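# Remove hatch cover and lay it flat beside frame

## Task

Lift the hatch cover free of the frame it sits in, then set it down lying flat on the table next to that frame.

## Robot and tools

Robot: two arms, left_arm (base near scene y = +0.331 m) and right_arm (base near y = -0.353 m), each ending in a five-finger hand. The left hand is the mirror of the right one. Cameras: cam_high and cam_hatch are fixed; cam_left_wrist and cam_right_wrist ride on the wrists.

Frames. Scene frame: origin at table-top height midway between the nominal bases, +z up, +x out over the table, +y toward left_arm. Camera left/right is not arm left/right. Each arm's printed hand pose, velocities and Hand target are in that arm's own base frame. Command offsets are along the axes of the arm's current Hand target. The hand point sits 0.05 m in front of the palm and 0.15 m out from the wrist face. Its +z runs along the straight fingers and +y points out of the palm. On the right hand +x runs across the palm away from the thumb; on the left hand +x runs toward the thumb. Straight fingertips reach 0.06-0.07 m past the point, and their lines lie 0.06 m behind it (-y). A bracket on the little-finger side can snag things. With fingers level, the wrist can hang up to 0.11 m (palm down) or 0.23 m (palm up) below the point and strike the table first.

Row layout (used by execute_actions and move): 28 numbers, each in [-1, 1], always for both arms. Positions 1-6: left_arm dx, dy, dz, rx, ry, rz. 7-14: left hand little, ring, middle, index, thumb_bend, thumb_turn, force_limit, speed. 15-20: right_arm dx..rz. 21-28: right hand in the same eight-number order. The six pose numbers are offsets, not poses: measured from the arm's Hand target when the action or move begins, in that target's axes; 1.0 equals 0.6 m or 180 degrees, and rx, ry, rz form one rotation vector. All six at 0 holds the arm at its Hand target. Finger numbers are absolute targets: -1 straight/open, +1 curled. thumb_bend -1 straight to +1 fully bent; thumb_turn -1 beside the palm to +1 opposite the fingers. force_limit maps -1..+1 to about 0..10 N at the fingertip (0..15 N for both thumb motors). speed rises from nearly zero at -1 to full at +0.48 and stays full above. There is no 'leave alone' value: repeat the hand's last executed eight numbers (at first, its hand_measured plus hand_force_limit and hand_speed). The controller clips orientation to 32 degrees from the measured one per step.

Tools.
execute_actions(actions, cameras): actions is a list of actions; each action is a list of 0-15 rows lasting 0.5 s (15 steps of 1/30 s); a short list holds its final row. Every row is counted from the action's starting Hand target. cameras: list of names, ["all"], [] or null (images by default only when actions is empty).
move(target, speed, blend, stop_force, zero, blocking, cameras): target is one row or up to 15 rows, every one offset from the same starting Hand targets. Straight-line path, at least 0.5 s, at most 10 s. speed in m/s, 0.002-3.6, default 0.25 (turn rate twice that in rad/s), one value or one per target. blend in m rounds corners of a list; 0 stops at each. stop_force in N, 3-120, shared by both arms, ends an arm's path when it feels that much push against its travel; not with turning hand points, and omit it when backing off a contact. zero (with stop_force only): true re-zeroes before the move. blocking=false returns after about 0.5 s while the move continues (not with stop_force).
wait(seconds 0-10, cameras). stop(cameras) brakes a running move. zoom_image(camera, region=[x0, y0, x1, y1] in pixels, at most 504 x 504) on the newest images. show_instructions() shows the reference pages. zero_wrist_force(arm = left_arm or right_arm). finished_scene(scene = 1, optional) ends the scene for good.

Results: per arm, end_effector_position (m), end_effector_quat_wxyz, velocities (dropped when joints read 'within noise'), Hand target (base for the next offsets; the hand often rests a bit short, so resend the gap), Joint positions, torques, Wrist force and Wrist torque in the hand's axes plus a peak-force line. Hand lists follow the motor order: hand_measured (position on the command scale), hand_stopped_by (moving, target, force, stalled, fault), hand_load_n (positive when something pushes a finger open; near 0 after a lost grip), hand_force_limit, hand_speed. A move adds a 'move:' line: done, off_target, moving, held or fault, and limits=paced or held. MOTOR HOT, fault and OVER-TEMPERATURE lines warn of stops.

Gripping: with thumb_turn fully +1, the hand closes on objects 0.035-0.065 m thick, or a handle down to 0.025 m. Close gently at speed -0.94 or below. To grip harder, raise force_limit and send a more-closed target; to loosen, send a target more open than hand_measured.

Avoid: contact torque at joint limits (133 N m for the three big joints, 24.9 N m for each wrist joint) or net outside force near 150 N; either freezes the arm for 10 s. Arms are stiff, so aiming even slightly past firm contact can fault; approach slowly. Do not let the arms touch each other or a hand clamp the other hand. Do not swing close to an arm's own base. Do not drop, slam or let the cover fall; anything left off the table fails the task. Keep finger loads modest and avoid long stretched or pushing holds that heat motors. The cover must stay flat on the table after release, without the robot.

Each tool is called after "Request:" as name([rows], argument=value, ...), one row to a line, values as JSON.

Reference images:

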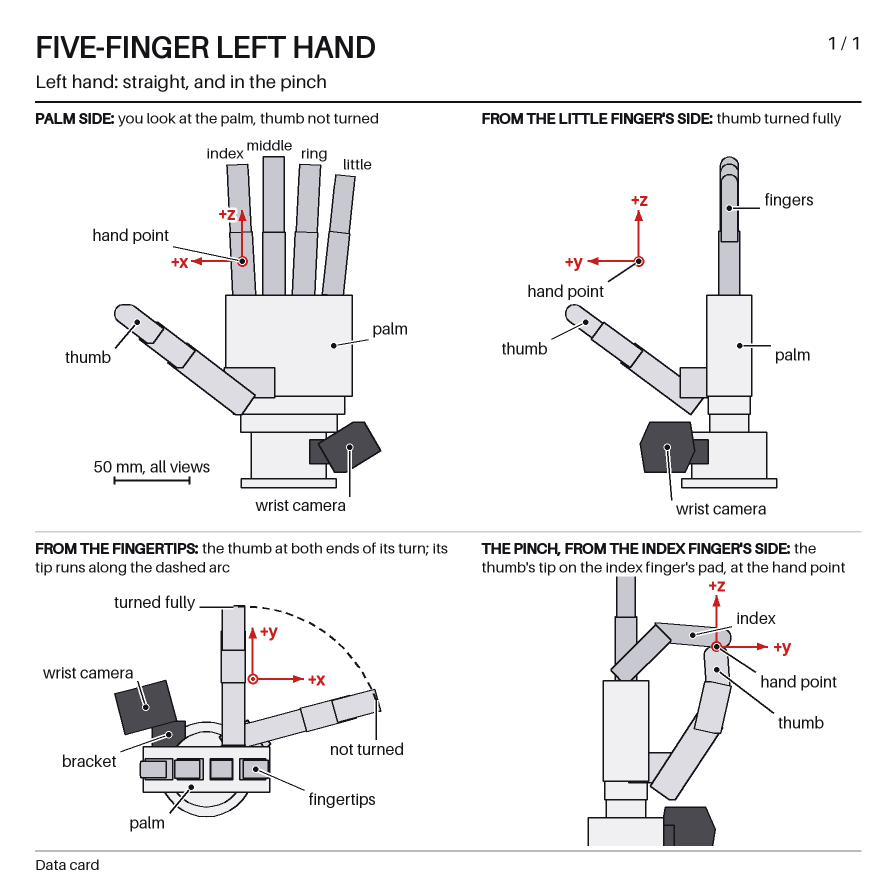

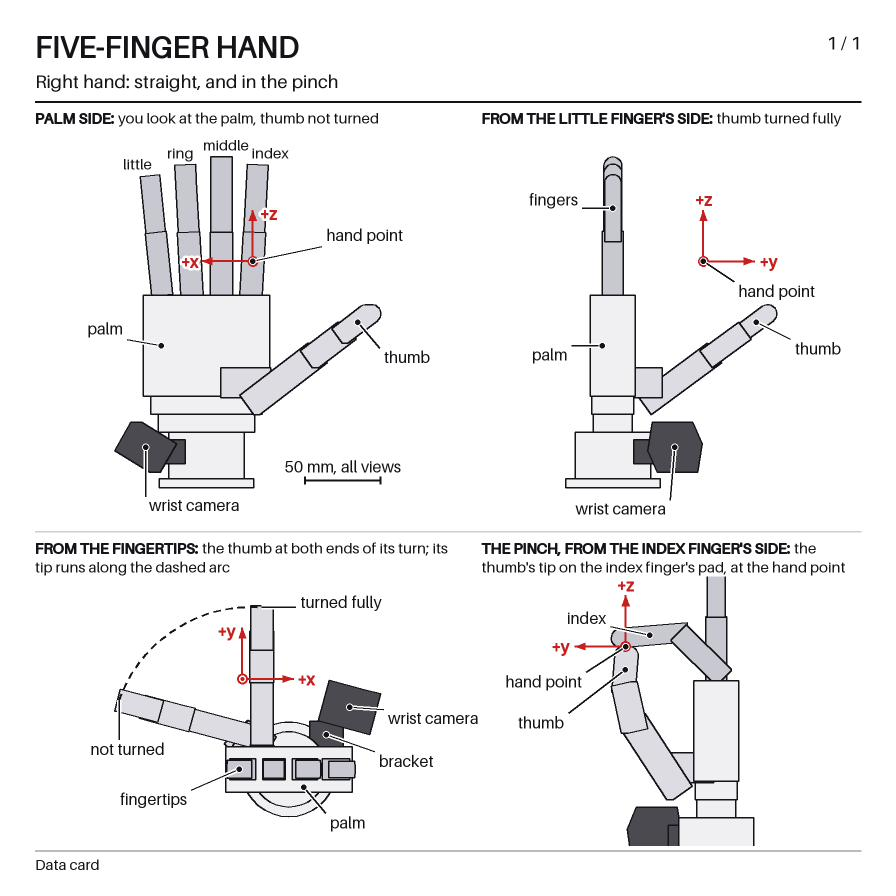

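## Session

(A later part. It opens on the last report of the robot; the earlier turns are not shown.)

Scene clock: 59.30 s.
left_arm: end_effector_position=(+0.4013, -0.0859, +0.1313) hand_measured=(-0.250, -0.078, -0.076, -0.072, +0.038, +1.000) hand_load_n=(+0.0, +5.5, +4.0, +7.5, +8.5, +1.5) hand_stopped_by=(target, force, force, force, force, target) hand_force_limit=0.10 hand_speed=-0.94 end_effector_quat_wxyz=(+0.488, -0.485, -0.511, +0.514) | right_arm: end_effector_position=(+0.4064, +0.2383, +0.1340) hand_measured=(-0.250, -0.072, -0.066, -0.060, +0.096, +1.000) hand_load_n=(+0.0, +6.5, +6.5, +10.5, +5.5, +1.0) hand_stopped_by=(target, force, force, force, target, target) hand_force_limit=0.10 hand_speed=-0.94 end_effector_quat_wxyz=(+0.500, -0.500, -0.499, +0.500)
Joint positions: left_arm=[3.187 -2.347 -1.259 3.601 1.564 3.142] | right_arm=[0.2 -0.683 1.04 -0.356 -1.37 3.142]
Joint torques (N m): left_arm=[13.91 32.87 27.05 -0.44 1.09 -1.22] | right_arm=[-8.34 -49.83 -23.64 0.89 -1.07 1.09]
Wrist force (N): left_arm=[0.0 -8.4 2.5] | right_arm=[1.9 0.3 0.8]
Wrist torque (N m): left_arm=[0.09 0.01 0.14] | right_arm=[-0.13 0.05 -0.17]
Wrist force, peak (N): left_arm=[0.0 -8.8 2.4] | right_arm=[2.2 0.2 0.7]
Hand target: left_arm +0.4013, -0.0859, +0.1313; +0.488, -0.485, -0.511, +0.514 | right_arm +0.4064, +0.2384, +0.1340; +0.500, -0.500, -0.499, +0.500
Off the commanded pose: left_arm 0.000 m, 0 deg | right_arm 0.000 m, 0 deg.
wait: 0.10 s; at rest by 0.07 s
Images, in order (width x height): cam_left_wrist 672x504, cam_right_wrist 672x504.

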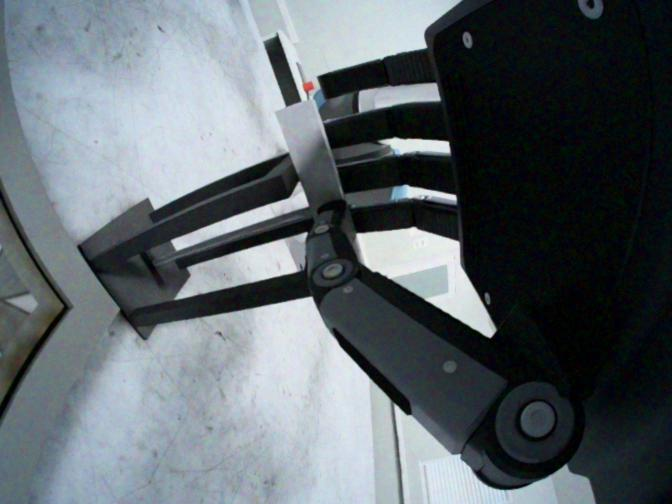

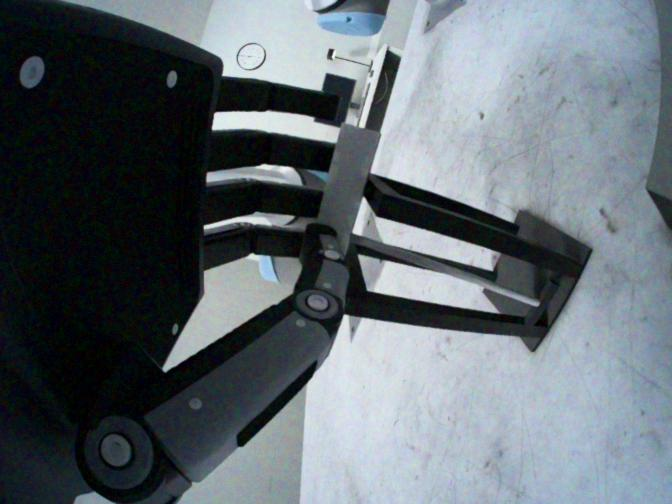

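Request:
move(target=[0,0,0,0,0,0,-0.25,-0.25,0.25,0.25,0.0,1,0.1,-0.9,0,0,0,0,0,0,-0.25,-0.25,0.25,0.25,0.0,1,0.1,-0.9], cameras=["cam_left_wrist","cam_right_wrist"])

Scene clock: 60.37 s.
left_arm: end_effector_position=(+0.4013, -0.0859, +0.1314) hand_measured=(-0.250, -0.250, -0.076, -0.072, +0.004, +1.000) hand_load_n=(+0.0, +0.0, +3.5, +5.5, -6.0, -0.5) hand_stopped_by=(target, target, force, force, target, target) hand_force_limit=0.10 hand_speed=-0.90 end_effector_quat_wxyz=(+0.488, -0.485, -0.511, +0.514) | right_arm: end_effector_position=(+0.4064, +0.2383, +0.1340) hand_measured=(-0.250, -0.250, -0.066, -0.060, +0.002, +1.000) hand_load_n=(-0.5, +0.0, +4.0, +5.5, -6.0, -1.0) hand_stopped_by=(target, target, force, force, target, target) hand_force_limit=0.10 hand_speed=-0.90 end_effector_quat_wxyz=(+0.500, -0.500, -0.499, +0.500)
Joint positions: left_arm=[3.187 -2.347 -1.259 3.601 1.564 3.142] | right_arm=[0.2 -0.683 1.04 -0.356 -1.37 3.142]
Joint torques (N m): left_arm=[13.89 33.4 23.43 0.55 1.05 -1.18] | right_arm=[-7.74 -52.98 -20.67 0.36 -1.01 1.37]
Wrist force (N): left_arm=[0.1 -14.4 -0.2] | right_arm=[1.0 -14.5 -3.2]
Wrist torque (N m): left_arm=[-0.10 -0.08 0.09] | right_arm=[-0.23 0.12 -0.23]
Wrist force, peak (N): left_arm=[0.4 -15.3 0.0] | right_arm=[1.0 -14.7 -3.1]
Hand target: left_arm +0.4013, -0.0859, +0.1313; +0.488, -0.485, -0.511, +0.514 | right_arm +0.4064, +0.2384, +0.1340; +0.500, -0.500, -0.499, +0.500
Off the commanded pose: left_arm 0.000 m, 0 deg | right_arm 0.000 m, 0 deg.
move: done
Images, in order (width x height): cam_left_wrist 672x504, cam_right_wrist 672x504.

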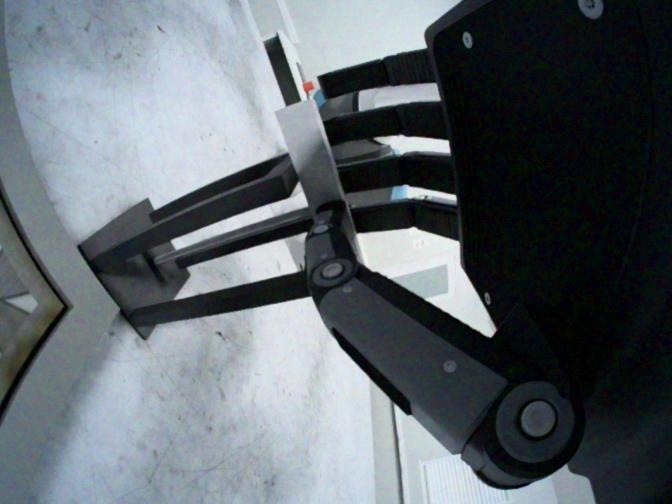

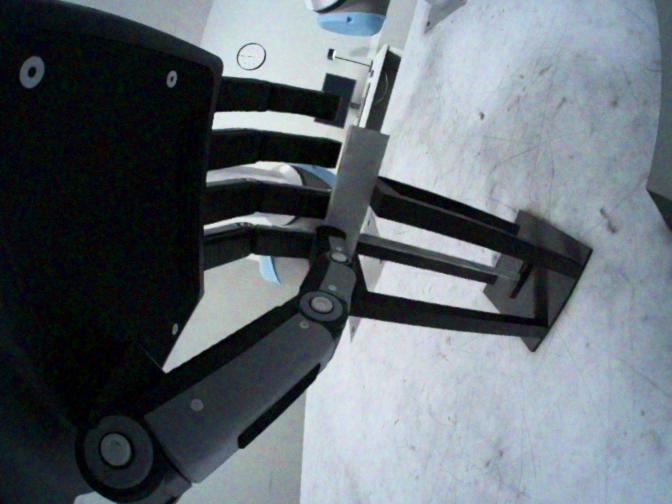

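Request:
move(target=[0,0,0,0,0,0,-0.25,-0.25,0.25,0.25,0.035,1,0.1,-0.94,0,0,0,0,0,0,-0.25,-0.25,0.25,0.25,0.035,1,0.1,-0.94])

Request:
move(target=[0,-0.0133,0,0,0,0,-0.25,-0.25,0.25,0.25,0.035,1,0.1,-0.94,0,-0.0133,0,0,0,0,-0.25,-0.25,0.25,0.25,0.035,1,0.1,-0.94], cameras=["cam_left_wrist","cam_right_wrist"], speed=0.03)

Scene clock: 61.03 s.
left_arm: end_effector_position=(+0.4013, -0.0859, +0.1314) hand_measured=(-0.250, -0.250, -0.076, -0.072, +0.032, +1.000) hand_load_n=(+0.0, +0.0, +5.0, +6.5, +7.0, +0.0) hand_stopped_by=(target, target, force, force, target, target) hand_force_limit=0.10 hand_speed=-0.94 end_effector_quat_wxyz=(+0.488, -0.485, -0.511, +0.514) | right_arm: end_effector_position=(+0.4064, +0.2383, +0.1340) hand_measured=(-0.250, -0.250, -0.066, -0.060, +0.032, +1.000) hand_load_n=(+0.0, +0.0, +5.5, +7.0, +5.0, -0.5) hand_stopped_by=(target, target, force, force, target, target) hand_force_limit=0.10 hand_speed=-0.94 end_effector_quat_wxyz=(+0.500, -0.500, -0.499, +0.500)
Joint positions: left_arm=[3.187 -2.347 -1.259 3.601 1.564 3.142] | right_arm=[0.2 -0.683 1.04 -0.356 -1.37 3.142]
Joint torques (N m): left_arm=[13.15 33.22 21.2 1.7 0.98 -1.11] | right_arm=[-6.86 -54.64 -18.26 -1.38 -1.03 1.27]
Wrist force (N): left_arm=[-0.3 -6.3 2.3] | right_arm=[1.0 -5.7 2.0]
Wrist torque (N m): left_arm=[0.09 -0.04 -0.03] | right_arm=[-0.15 0.05 -0.12]
Wrist force, peak (N): left_arm=[0.1 -14.8 -0.4] | right_arm=[0.9 -14.3 -3.3]
Hand target: left_arm +0.4013, -0.0859, +0.1313; +0.488, -0.485, -0.511, +0.514 | right_arm +0.4064, +0.2384, +0.1340; +0.500, -0.500, -0.499, +0.500
Off the commanded pose: left_arm 0.000 m, 0 deg | right_arm 0.000 m, 0 deg.
move: done

Scene clock: 61.80 s.
left_arm: end_effector_position=(+0.4014, -0.0859, +0.1393) hand_measured=(-0.250, -0.250, -0.076, -0.072, +0.030, +1.000) hand_load_n=(+0.0, +0.0, +4.5, +5.0, +7.5, -0.5) hand_stopped_by=(target, target, force, force, target, target) hand_force_limit=0.10 hand_speed=-0.94 end_effector_quat_wxyz=(+0.488, -0.485, -0.511, +0.514) | right_arm: end_effector_position=(+0.4064, +0.2383, +0.1419) hand_measured=(-0.250, -0.250, -0.066, -0.060, +0.030, +1.000) hand_load_n=(+0.0, +0.0, +4.5, +5.5, +4.5, -0.5) hand_stopped_by=(target, target, force, force, target, target) hand_force_limit=0.10 hand_speed=-0.94 end_effector_quat_wxyz=(+0.500, -0.500, -0.499, +0.500)
Joint positions: left_arm=[3.187 -2.339 -1.253 3.585 1.564 3.142] | right_arm=[0.2 -0.691 1.033 -0.341 -1.37 3.142]
Joint torques (N m): left_arm=[12.06 60.96 28.14 -3.54 0.94 -1.3] | right_arm=[-5.47 -61.38 -24.41 3.87 -0.36 1.66]
Wrist force (N): left_arm=[-0.1 1.9 1.8] | right_arm=[0.8 1.1 0.6]
Wrist torque (N m): left_arm=[0.24 -0.04 -0.12] | right_arm=[-0.14 0.07 -0.03]
Wrist force, peak (N): left_arm=[-0.1 -6.5 2.0] | right_arm=[0.8 -6.1 1.8]
Hand target: left_arm +0.4014, -0.0859, +0.1393; +0.488, -0.485, -0.511, +0.514 | right_arm +0.4064, +0.2384, +0.1420; +0.500, -0.500, -0.499, +0.500
Off the commanded pose: left_arm 0.000 m, 0 deg | right_arm 0.000 m, 0 deg.
move: done
Images, in order (width x height): cam_left_wrist 672x504, cam_right_wrist 672x504.

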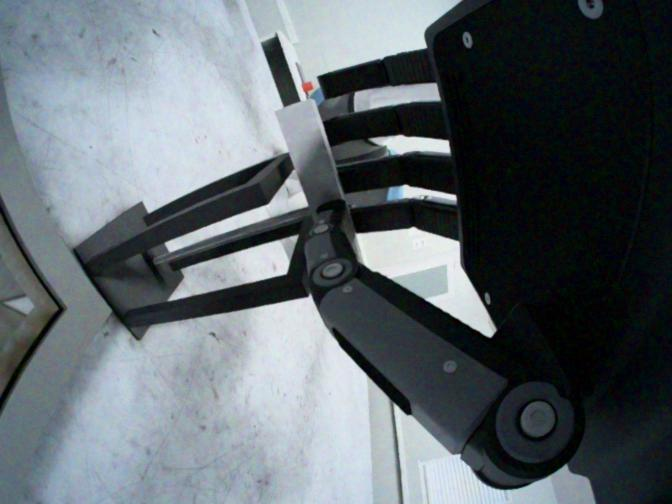

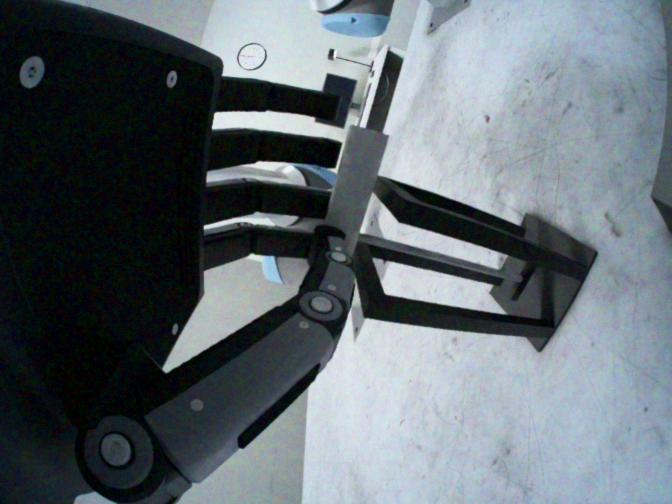

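Request:
move(target=[0,-0.208,0,0,0,0,-0.25,-0.25,0.25,0.25,0.035,1,0.1,-0.94,0,-0.208,0,0,0,0,-0.25,-0.25,0.25,0.25,0.035,1,0.1,-0.94], cameras=["all"], speed=0.06, stop_force=10)

Request:
zoom_image(camera="cam_right_wrist", region=[290, 120, 540, 370])

Request:
zoom_image(camera="cam_left_wrist", region=[130, 120, 380, 370])

Scene clock: 65.13 s.
left_arm: end_effector_position=(+0.4021, -0.0858, +0.2641) hand_measured=(-0.250, -0.250, -0.076, -0.072, +0.030, +1.000) hand_load_n=(+0.0, +0.0, +4.0, +5.0, +7.5, -0.5) hand_stopped_by=(target, target, force, force, target, target) hand_force_limit=0.10 hand_speed=-0.94 end_effector_quat_wxyz=(+0.488, -0.485, -0.511, +0.514) | right_arm: end_effector_position=(+0.4065, +0.2385, +0.2668) hand_measured=(-0.250, -0.250, -0.066, -0.060, +0.030, +1.000) hand_load_n=(+0.0, +0.0, +4.5, +5.5, +4.5, -0.5) hand_stopped_by=(target, target, force, force, target, target) hand_force_limit=0.10 hand_speed=-0.94 end_effector_quat_wxyz=(+0.500, -0.500, -0.499, +0.500)
Joint positions: left_arm=[3.187 -2.241 -1.089 3.323 1.564 3.142] | right_arm=[0.2 -0.766 0.845 -0.078 -1.37 3.142]
Joint torques (N m): left_arm=[7.67 59.93 29.95 -3.3 0.92 -0.57] | right_arm=[8.83 -55.47 -25.71 3.9 -0.08 0.06]
Wrist force (N): left_arm=[-0.6 1.8 2.4] | right_arm=[0.6 1.0 0.3]
Wrist torque (N m): left_arm=[0.20 0.03 -0.16] | right_arm=[-0.11 0.11 -0.04]
Wrist force, peak (N): left_arm=[-0.1 2.1 2.4] | right_arm=[0.7 1.9 0.6]
Hand target: left_arm +0.4021, -0.0859, +0.2641; +0.488, -0.485, -0.511, +0.514 | right_arm +0.4065, +0.2385, +0.2668; +0.500, -0.500, -0.499, +0.500
Off the commanded pose: left_arm 0.000 m, 0 deg | right_arm 0.000 m, 0 deg.
move: done

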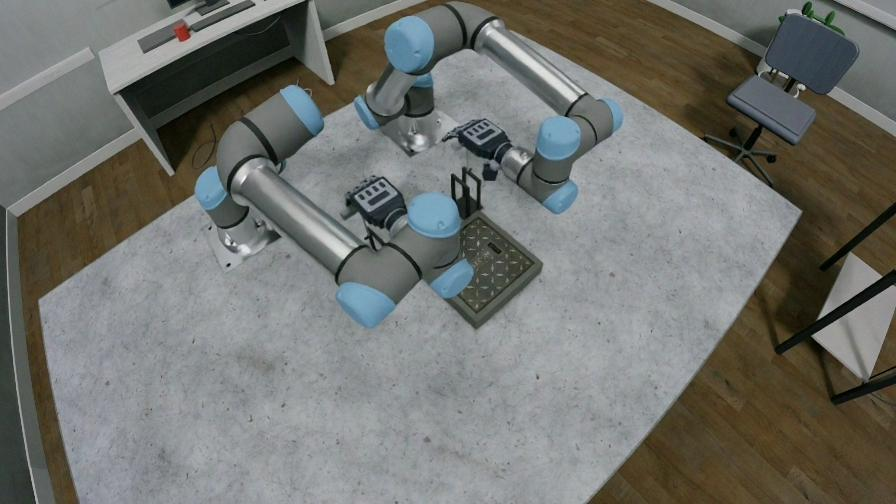

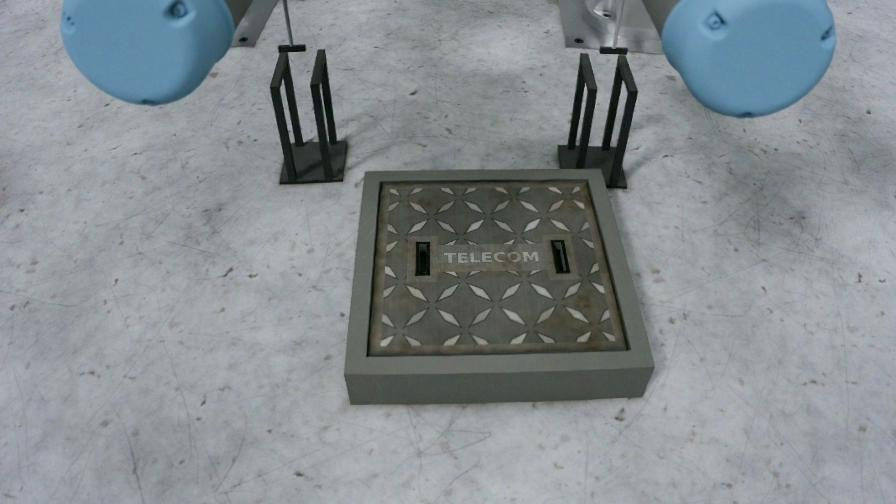

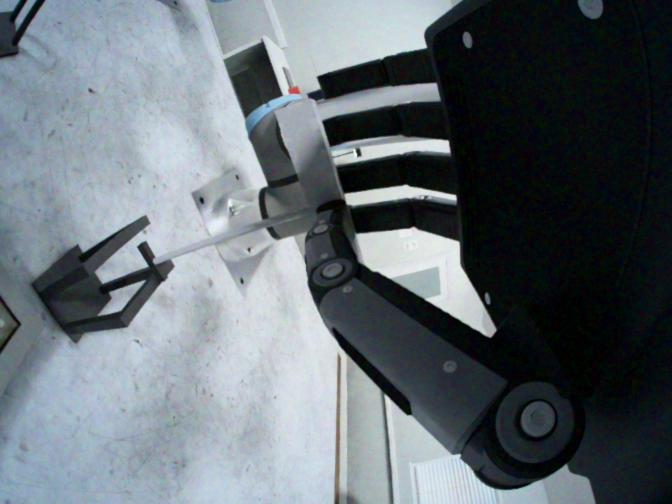

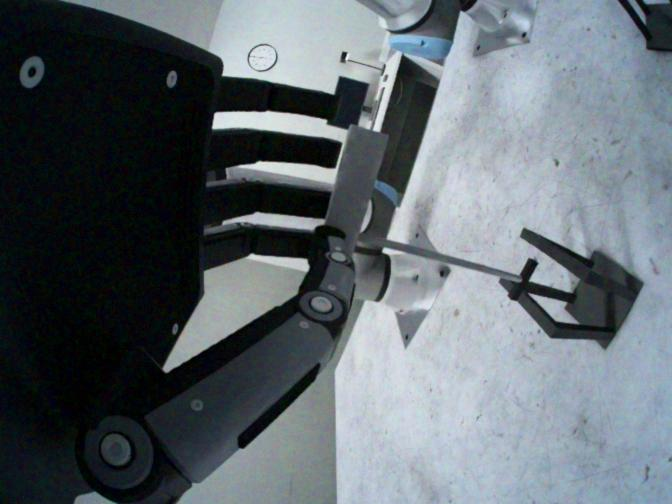

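Scaled by 2.016 from the camera's 672x504 image, which has a finer 960x720 frame.

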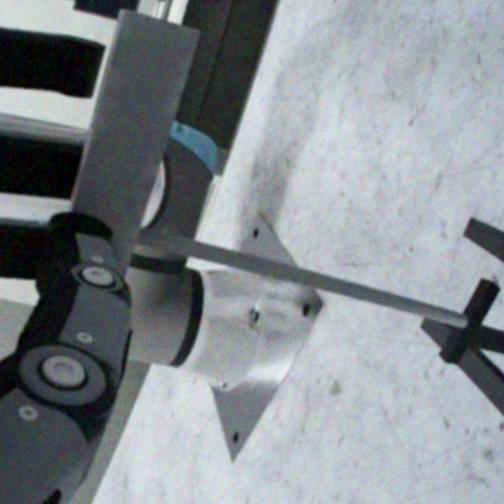

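Scaled by 2.016 from the camera's 672x504 image, which has a finer 960x720 frame.

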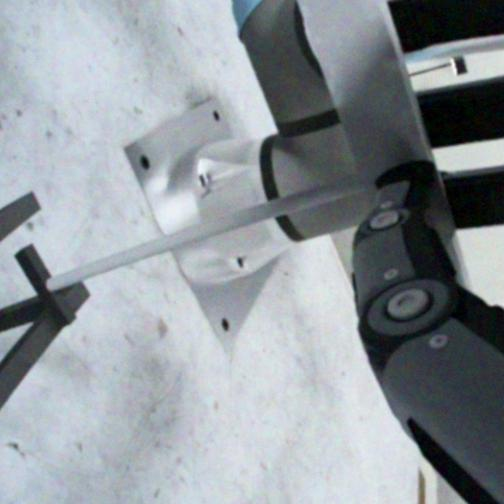

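Request:
move([
  [0,-0.06,0,0,0,0,-0.25,-0.25,0.25,0.25,0.035,1,0.1,-0.94,0,-0.06,0,0,0,0,-0.25,-0.25,0.25,0.25,0.035,1,0.1,-0.94],
  [-0.0935,0.0235,-0.2495,0,-0.5,0,-0.25,-0.25,0.25,0.25,0.035,1,0.1,-0.94,0.2617,0.028,-0.2557,0,0.5,0,-0.25,-0.25,0.25,0.25,0.035,1,0.1,-0.94],
], cameras=["all"], speed=0.2, blend=[0.01,0])

Request:
zoom_image(camera="cam_right_wrist", region=[290, 120, 640, 400])

Request:
zoom_image(camera="cam_left_wrist", region=[30, 120, 380, 400])

Request:
zoom_image(camera="cam_hatch", region=[330, 60, 680, 340])

Scene clock: 70.40 s.
left_arm: end_effector_position=(+0.5544, -0.1341, +0.2491) hand_measured=(-0.250, -0.250, -0.076, -0.072, +0.030, +1.000) hand_load_n=(+0.0, +0.0, +4.5, +5.0, +7.5, -0.5) hand_stopped_by=(target, target, force, force, target, target) hand_force_limit=0.10 hand_speed=-0.94 end_effector_quat_wxyz=(+0.016, -0.020, +0.707, -0.707) | right_arm: end_effector_position=(+0.5600, +0.3954, +0.2497) hand_measured=(-0.250, -0.250, -0.066, -0.060, +0.030, +1.000) hand_load_n=(+0.0, +0.0, +4.0, +5.5, +5.0, -0.5) hand_stopped_by=(target, target, force, force, target, target) hand_force_limit=0.10 hand_speed=-0.94 end_effector_quat_wxyz=(+0.707, -0.707, +0.000, +0.000)
Joint positions: left_arm=[3.574 -2.058 -1.42 3.477 0.38 3.136] | right_arm=[0.02 -1.02 1.318 -0.259 0.021 3.104]
Joint torques (N m): left_arm=[14.43 53.56 10.54 1.43 -1.7 -1.54] | right_arm=[9.09 -51.8 -11.62 1.91 1.5 -2.06]
Wrist force (N): left_arm=[0.1 1.9 2.1] | right_arm=[0.7 1.0 0.8]
Wrist torque (N m): left_arm=[0.23 -0.05 0.05] | right_arm=[-0.19 0.03 0.07]
Wrist force, peak (N): left_arm=[-0.2 3.8 2.2] | right_arm=[0.7 2.6 0.6]
Hand target: left_arm +0.5545, -0.1341, +0.2491; +0.016, -0.021, +0.707, -0.707 | right_arm +0.5600, +0.3954, +0.2497; +0.707, -0.707, +0.000, +0.000
Off the commanded pose: left_arm 0.000 m, 0 deg | right_arm 0.000 m, 0 deg.
move: done

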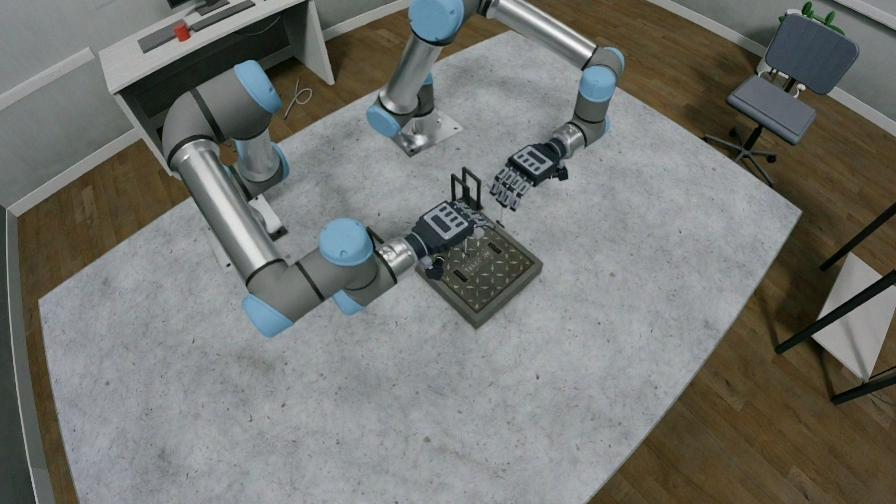

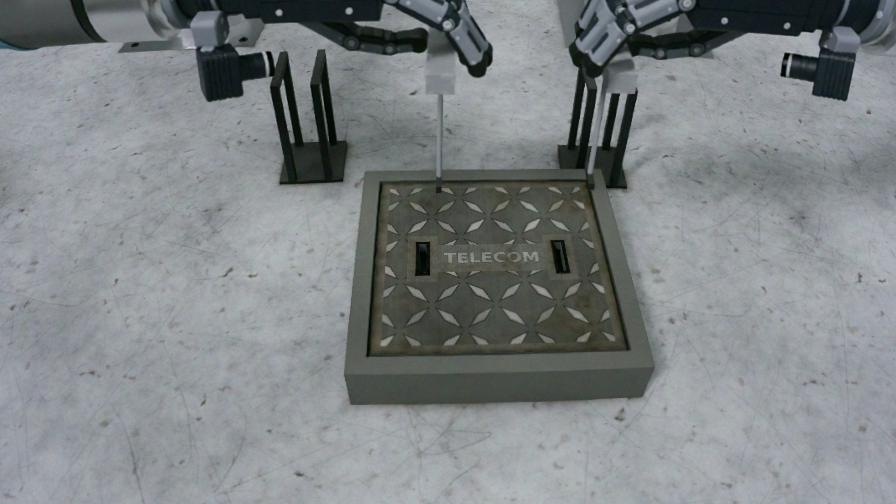

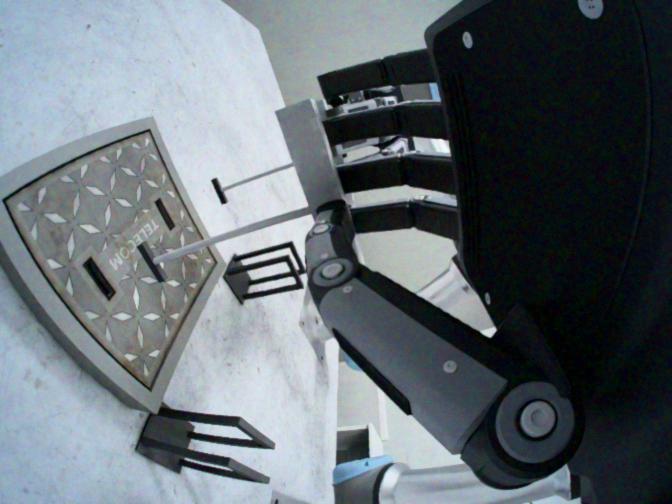

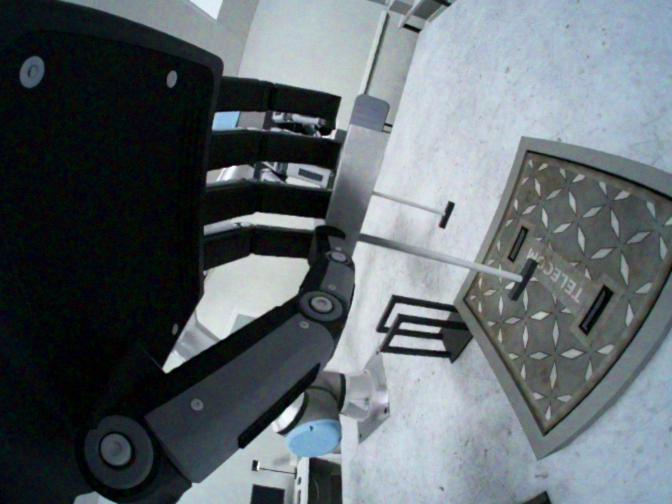

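Scaled by 1.440 from the camera's 672x504 image, which has a finer 960x720 frame.

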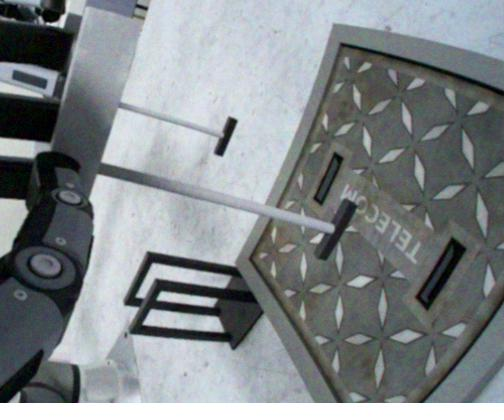

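Scaled by 1.440 from the camera's 672x504 image, which has a finer 960x720 frame.

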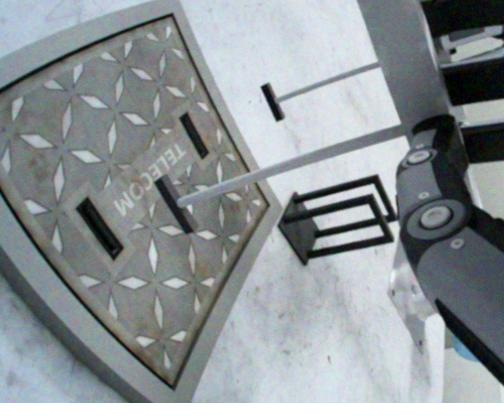

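Scaled by 1.440 from the camera's 896x504 image, which has a finer 1280x720 frame.

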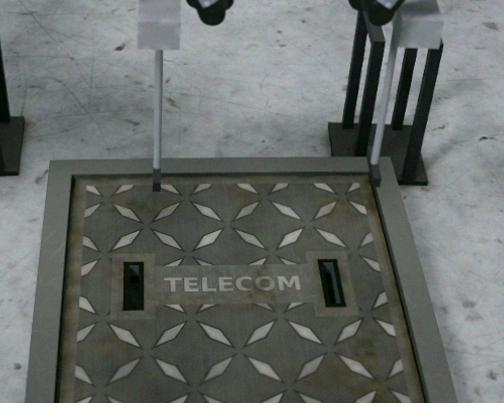

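Request:
move(target=[-0.01,0.0917,0.03,0,-0.0139,0,-0.25,-0.25,0.25,0.25,0.035,1,0.1,-0.94,0.0083,0.0917,-0.0283,0,-0.0167,0,-0.25,-0.25,0.25,0.25,0.035,1,0.1,-0.94], cameras=["cam_hatch","cam_left_wrist","cam_right_wrist"], speed=0.1, stop_force=10)

Request:
zoom_image(camera="cam_hatch", region=[380, 120, 620, 300])

Request:
zoom_image(camera="cam_right_wrist", region=[400, 180, 640, 400])

Request:
zoom_image(camera="cam_left_wrist", region=[30, 180, 270, 400])

Scene clock: 75.33 s.
left_arm: end_effector_position=(+0.5611, -0.1518, +0.1941) hand_measured=(-0.250, -0.250, -0.076, -0.072, +0.030, +1.000) hand_load_n=(-0.5, +0.0, +4.5, +5.0, +7.5, +0.0) hand_stopped_by=(target, target, force, force, target, target) hand_force_limit=0.10 hand_speed=-0.94 end_effector_quat_wxyz=(+0.032, -0.036, +0.706, -0.706) | right_arm: end_effector_position=(+0.5649, +0.3784, +0.1947) hand_measured=(-0.250, -0.250, -0.066, -0.060, +0.030, +1.000) hand_load_n=(+0.0, +0.0, +4.5, +6.0, +5.0, -0.5) hand_stopped_by=(target, target, force, force, target, target) hand_force_limit=0.10 hand_speed=-0.94 end_effector_quat_wxyz=(+0.707, -0.707, -0.018, +0.019)
Joint positions: left_arm=[3.549 -2.092 -1.519 3.612 0.312 3.135] | right_arm=[-0.005 -0.953 1.357 -0.417 -0.057 3.155]
Joint torques (N m): left_arm=[-13.93 27.28 9.71 1.19 -1.72 -1.82] | right_arm=[9.44 -53.13 -10.9 -1.8 0.99 2.02]
Wrist force (N): left_arm=[-0.3 1.6 1.6] | right_arm=[0.7 1.0 0.5]
Wrist torque (N m): left_arm=[0.19 -0.01 0.04] | right_arm=[-0.15 0.07 -0.04]
Wrist force, peak (N): left_arm=[0.1 2.6 2.2] | right_arm=[0.8 2.2 0.6]
Hand target: left_arm +0.5611, -0.1518, +0.1941; +0.032, -0.036, +0.706, -0.706 | right_arm +0.5649, +0.3784, +0.1947; +0.707, -0.707, -0.018, +0.019
Off the commanded pose: left_arm 0.000 m, 0 deg | right_arm 0.000 m, 0 deg.
move: done
Images, in order (width x height): cam_hatch 896x504, cam_left_wrist 672x504, cam_right_wrist 672x504.

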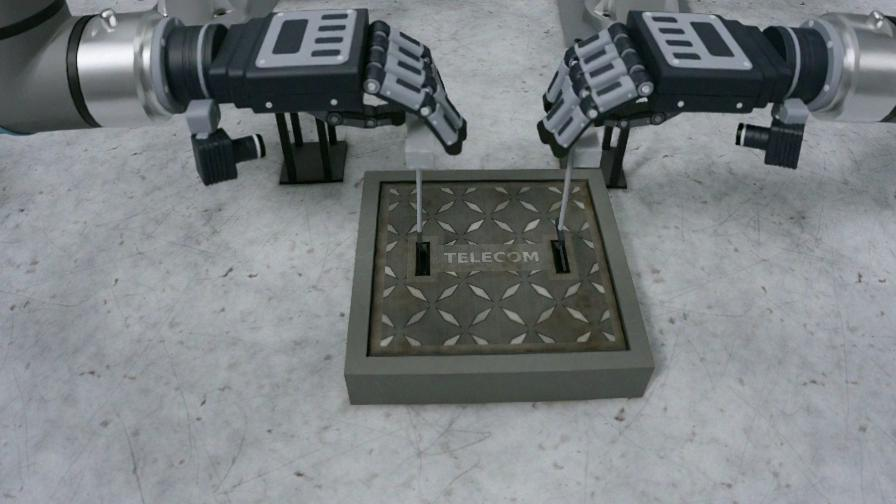

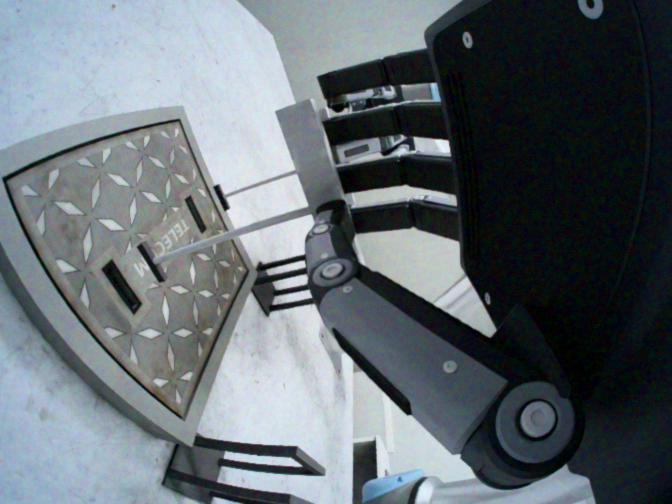

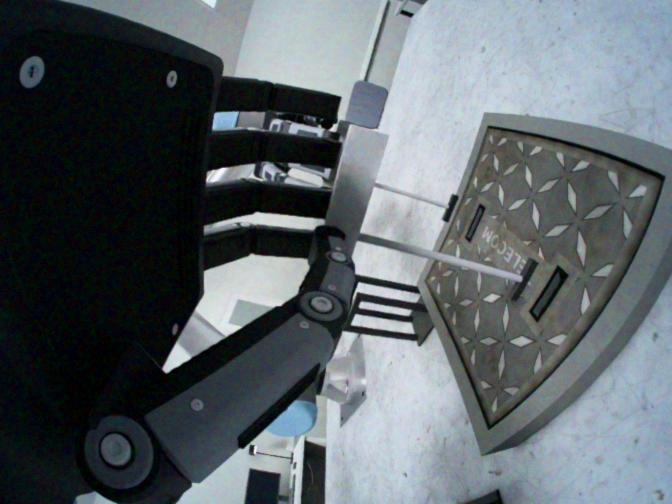

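Scaled by 2.100 from the camera's 896x504 image, which has a finer 1280x720 frame.

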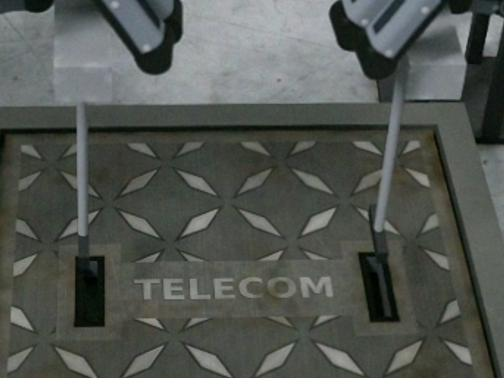

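Scaled by 2.100 from the camera's 672x504 image, which has a finer 960x720 frame.

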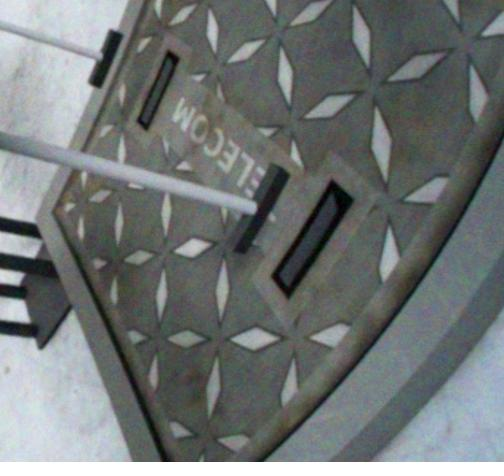

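Scaled by 2.100 from the camera's 672x504 image, which has a finer 960x720 frame.

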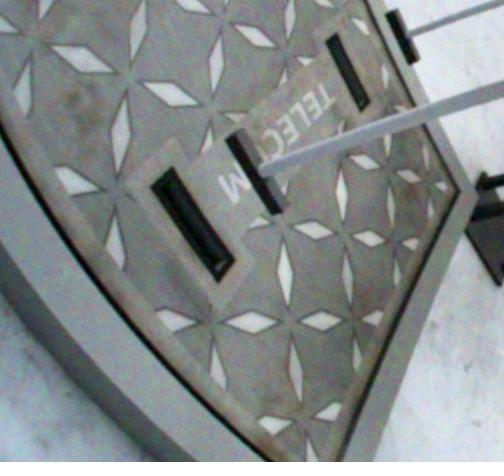

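Request:
zoom_image(camera="cam_hatch", region=[395, 200, 465, 290])

Request:
zoom_image(camera="cam_hatch", region=[530, 195, 600, 285])

Scaled by 5.600 from the camera's 896x504 image, which has a finer 1280x720 frame.

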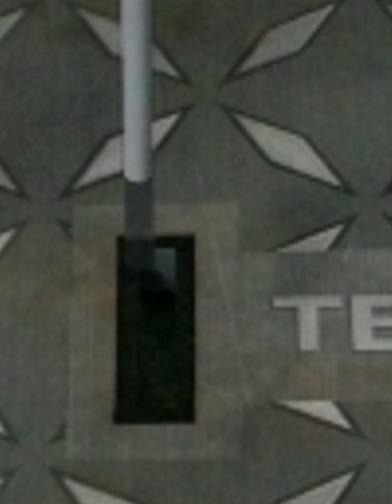

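Scaled by 5.600 from the camera's 896x504 image, which has a finer 1280x720 frame.

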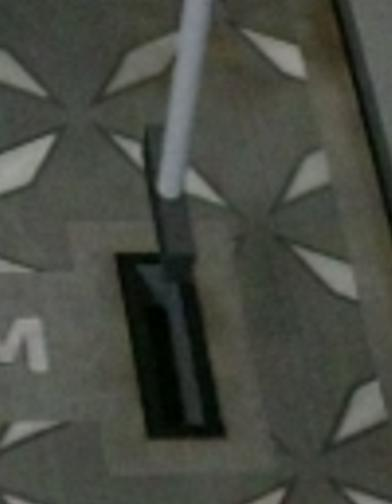

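Request:
move(target=[0,0.03,-0.0028,0,0,0,-0.25,-0.25,0.25,0.25,0.035,1,0.1,-0.94,0,0.03,0.0025,0,0,0,-0.25,-0.25,0.25,0.25,0.035,1,0.1,-0.94], cameras=["cam_hatch","cam_left_wrist","cam_right_wrist"], speed=0.05, stop_force=5)

Request:
zoom_image(camera="cam_hatch", region=[395, 210, 465, 300])

Request:
zoom_image(camera="cam_hatch", region=[530, 205, 600, 295])

Request:
zoom_image(camera="cam_right_wrist", region=[460, 220, 600, 360])

Request:
zoom_image(camera="cam_left_wrist", region=[60, 200, 200, 340])

Scene clock: 78.23 s.
left_arm: end_effector_position=(+0.5608, -0.1501, +0.1761) hand_measured=(-0.250, -0.250, -0.076, -0.072, +0.030, +1.000) hand_load_n=(+0.0, +0.0, +4.5, +5.0, +7.5, -0.5) hand_stopped_by=(target, target, force, force, target, target) hand_force_limit=0.10 hand_speed=-0.94 end_effector_quat_wxyz=(+0.032, -0.036, +0.706, -0.706) | right_arm: end_effector_position=(+0.5648, +0.3798, +0.1767) hand_measured=(-0.250, -0.250, -0.066, -0.060, +0.030, +1.000) hand_load_n=(+0.0, +0.0, +4.5, +6.0, +4.5, -0.5) hand_stopped_by=(target, target, force, force, target, target) hand_force_limit=0.10 hand_speed=-0.94 end_effector_quat_wxyz=(+0.707, -0.707, -0.018, +0.019) end_effector_velocity=(+0.000, +0.000, +0.000) end_effector_angular_velocity=(+0.000, -0.001, +0.002)
Joint positions: left_arm=[3.552 -2.112 -1.539 3.651 0.315 3.135] | right_arm=[-0.003 -0.935 1.377 -0.456 -0.055 3.157]
Joint velocities: left_arm=[within noise] | right_arm=[0 -0.001 0.001 -0.005 -0.001 0.003]
Joint torques (N m): left_arm=[13.7 26.57 9.63 1.29 1.41 -1.44] | right_arm=[9.08 -54.65 -10.87 -1.46 1.63 2.4]
Wrist force (N): left_arm=[-0.5 1.7 1.8] | right_arm=[0.9 1.1 0.5]
Wrist torque (N m): left_arm=[0.21 0.01 0.02] | right_arm=[-0.14 0.05 -0.02]
Wrist force, peak (N): left_arm=[-0.4 2.4 1.9] | right_arm=[0.8 1.6 0.7]
Hand target: left_arm +0.5608, -0.1501, +0.1761; +0.032, -0.036, +0.706, -0.706 | right_arm +0.5648, +0.3798, +0.1767; +0.707, -0.707, -0.018, +0.019
Off the commanded pose: left_arm 0.000 m, 0 deg | right_arm 0.000 m, 0 deg.
move: done
Images, in order (width x height): cam_hatch 896x504, cam_left_wrist 672x504, cam_right_wrist 672x504.

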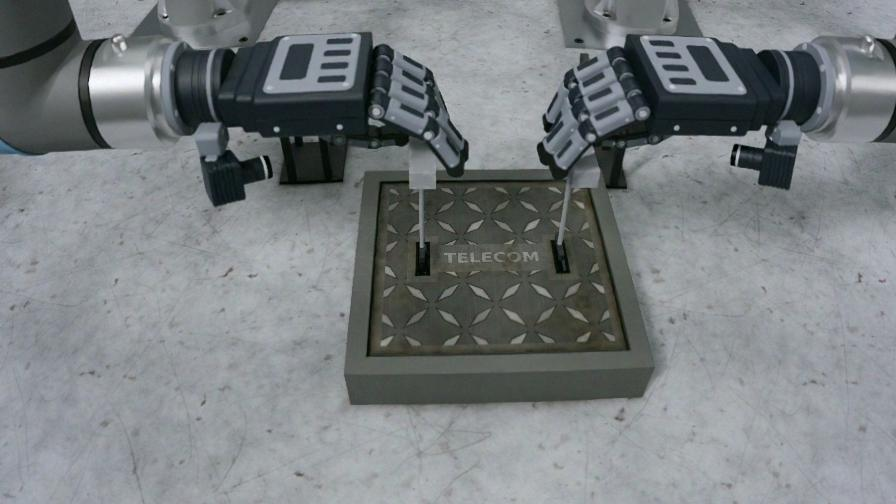

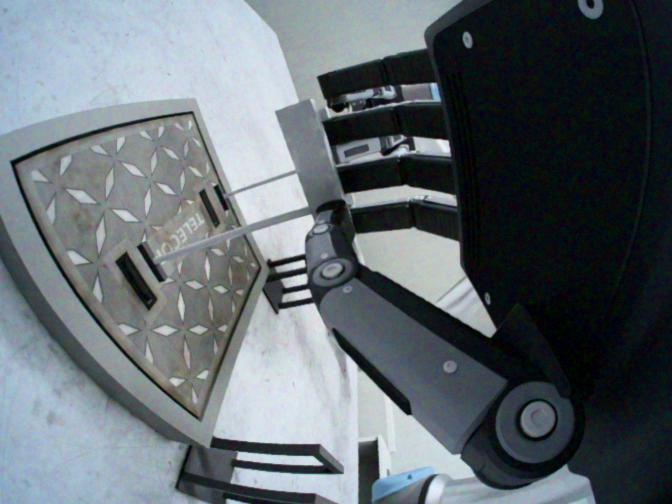

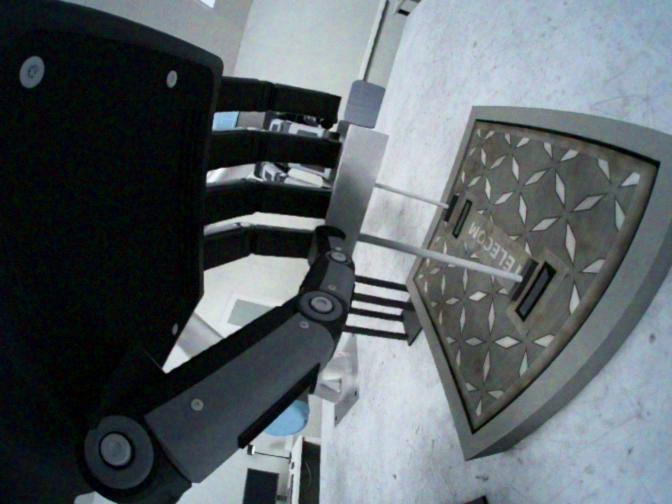

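Scaled by 5.600 from the camera's 896x504 image, which has a finer 1280x720 frame.

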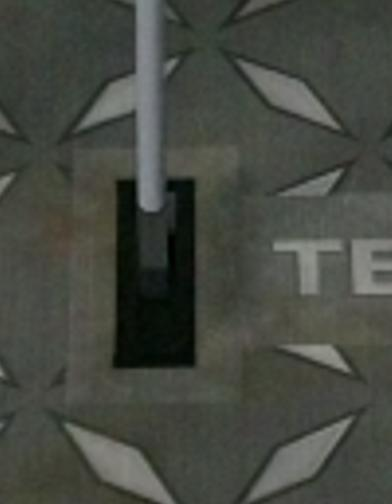

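Scaled by 5.600 from the camera's 896x504 image, which has a finer 1280x720 frame.

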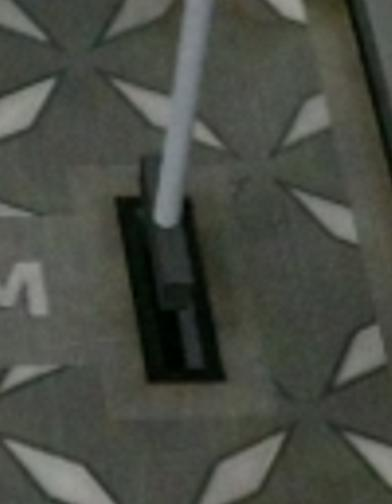

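Scaled by 3.600 from the camera's 672x504 image, which has a finer 960x720 frame.

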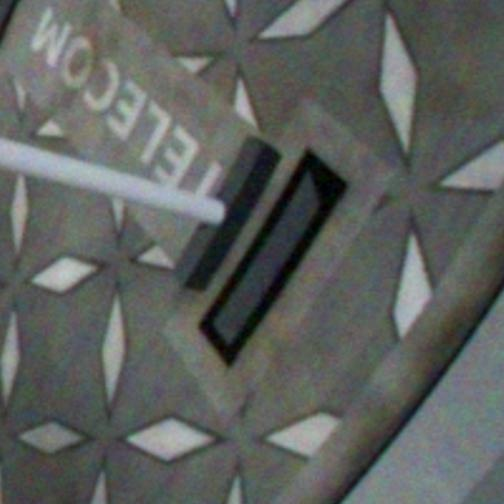

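Scaled by 3.600 from the camera's 672x504 image, which has a finer 960x720 frame.

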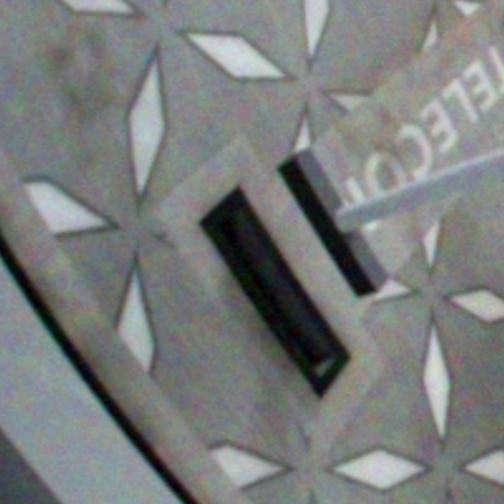

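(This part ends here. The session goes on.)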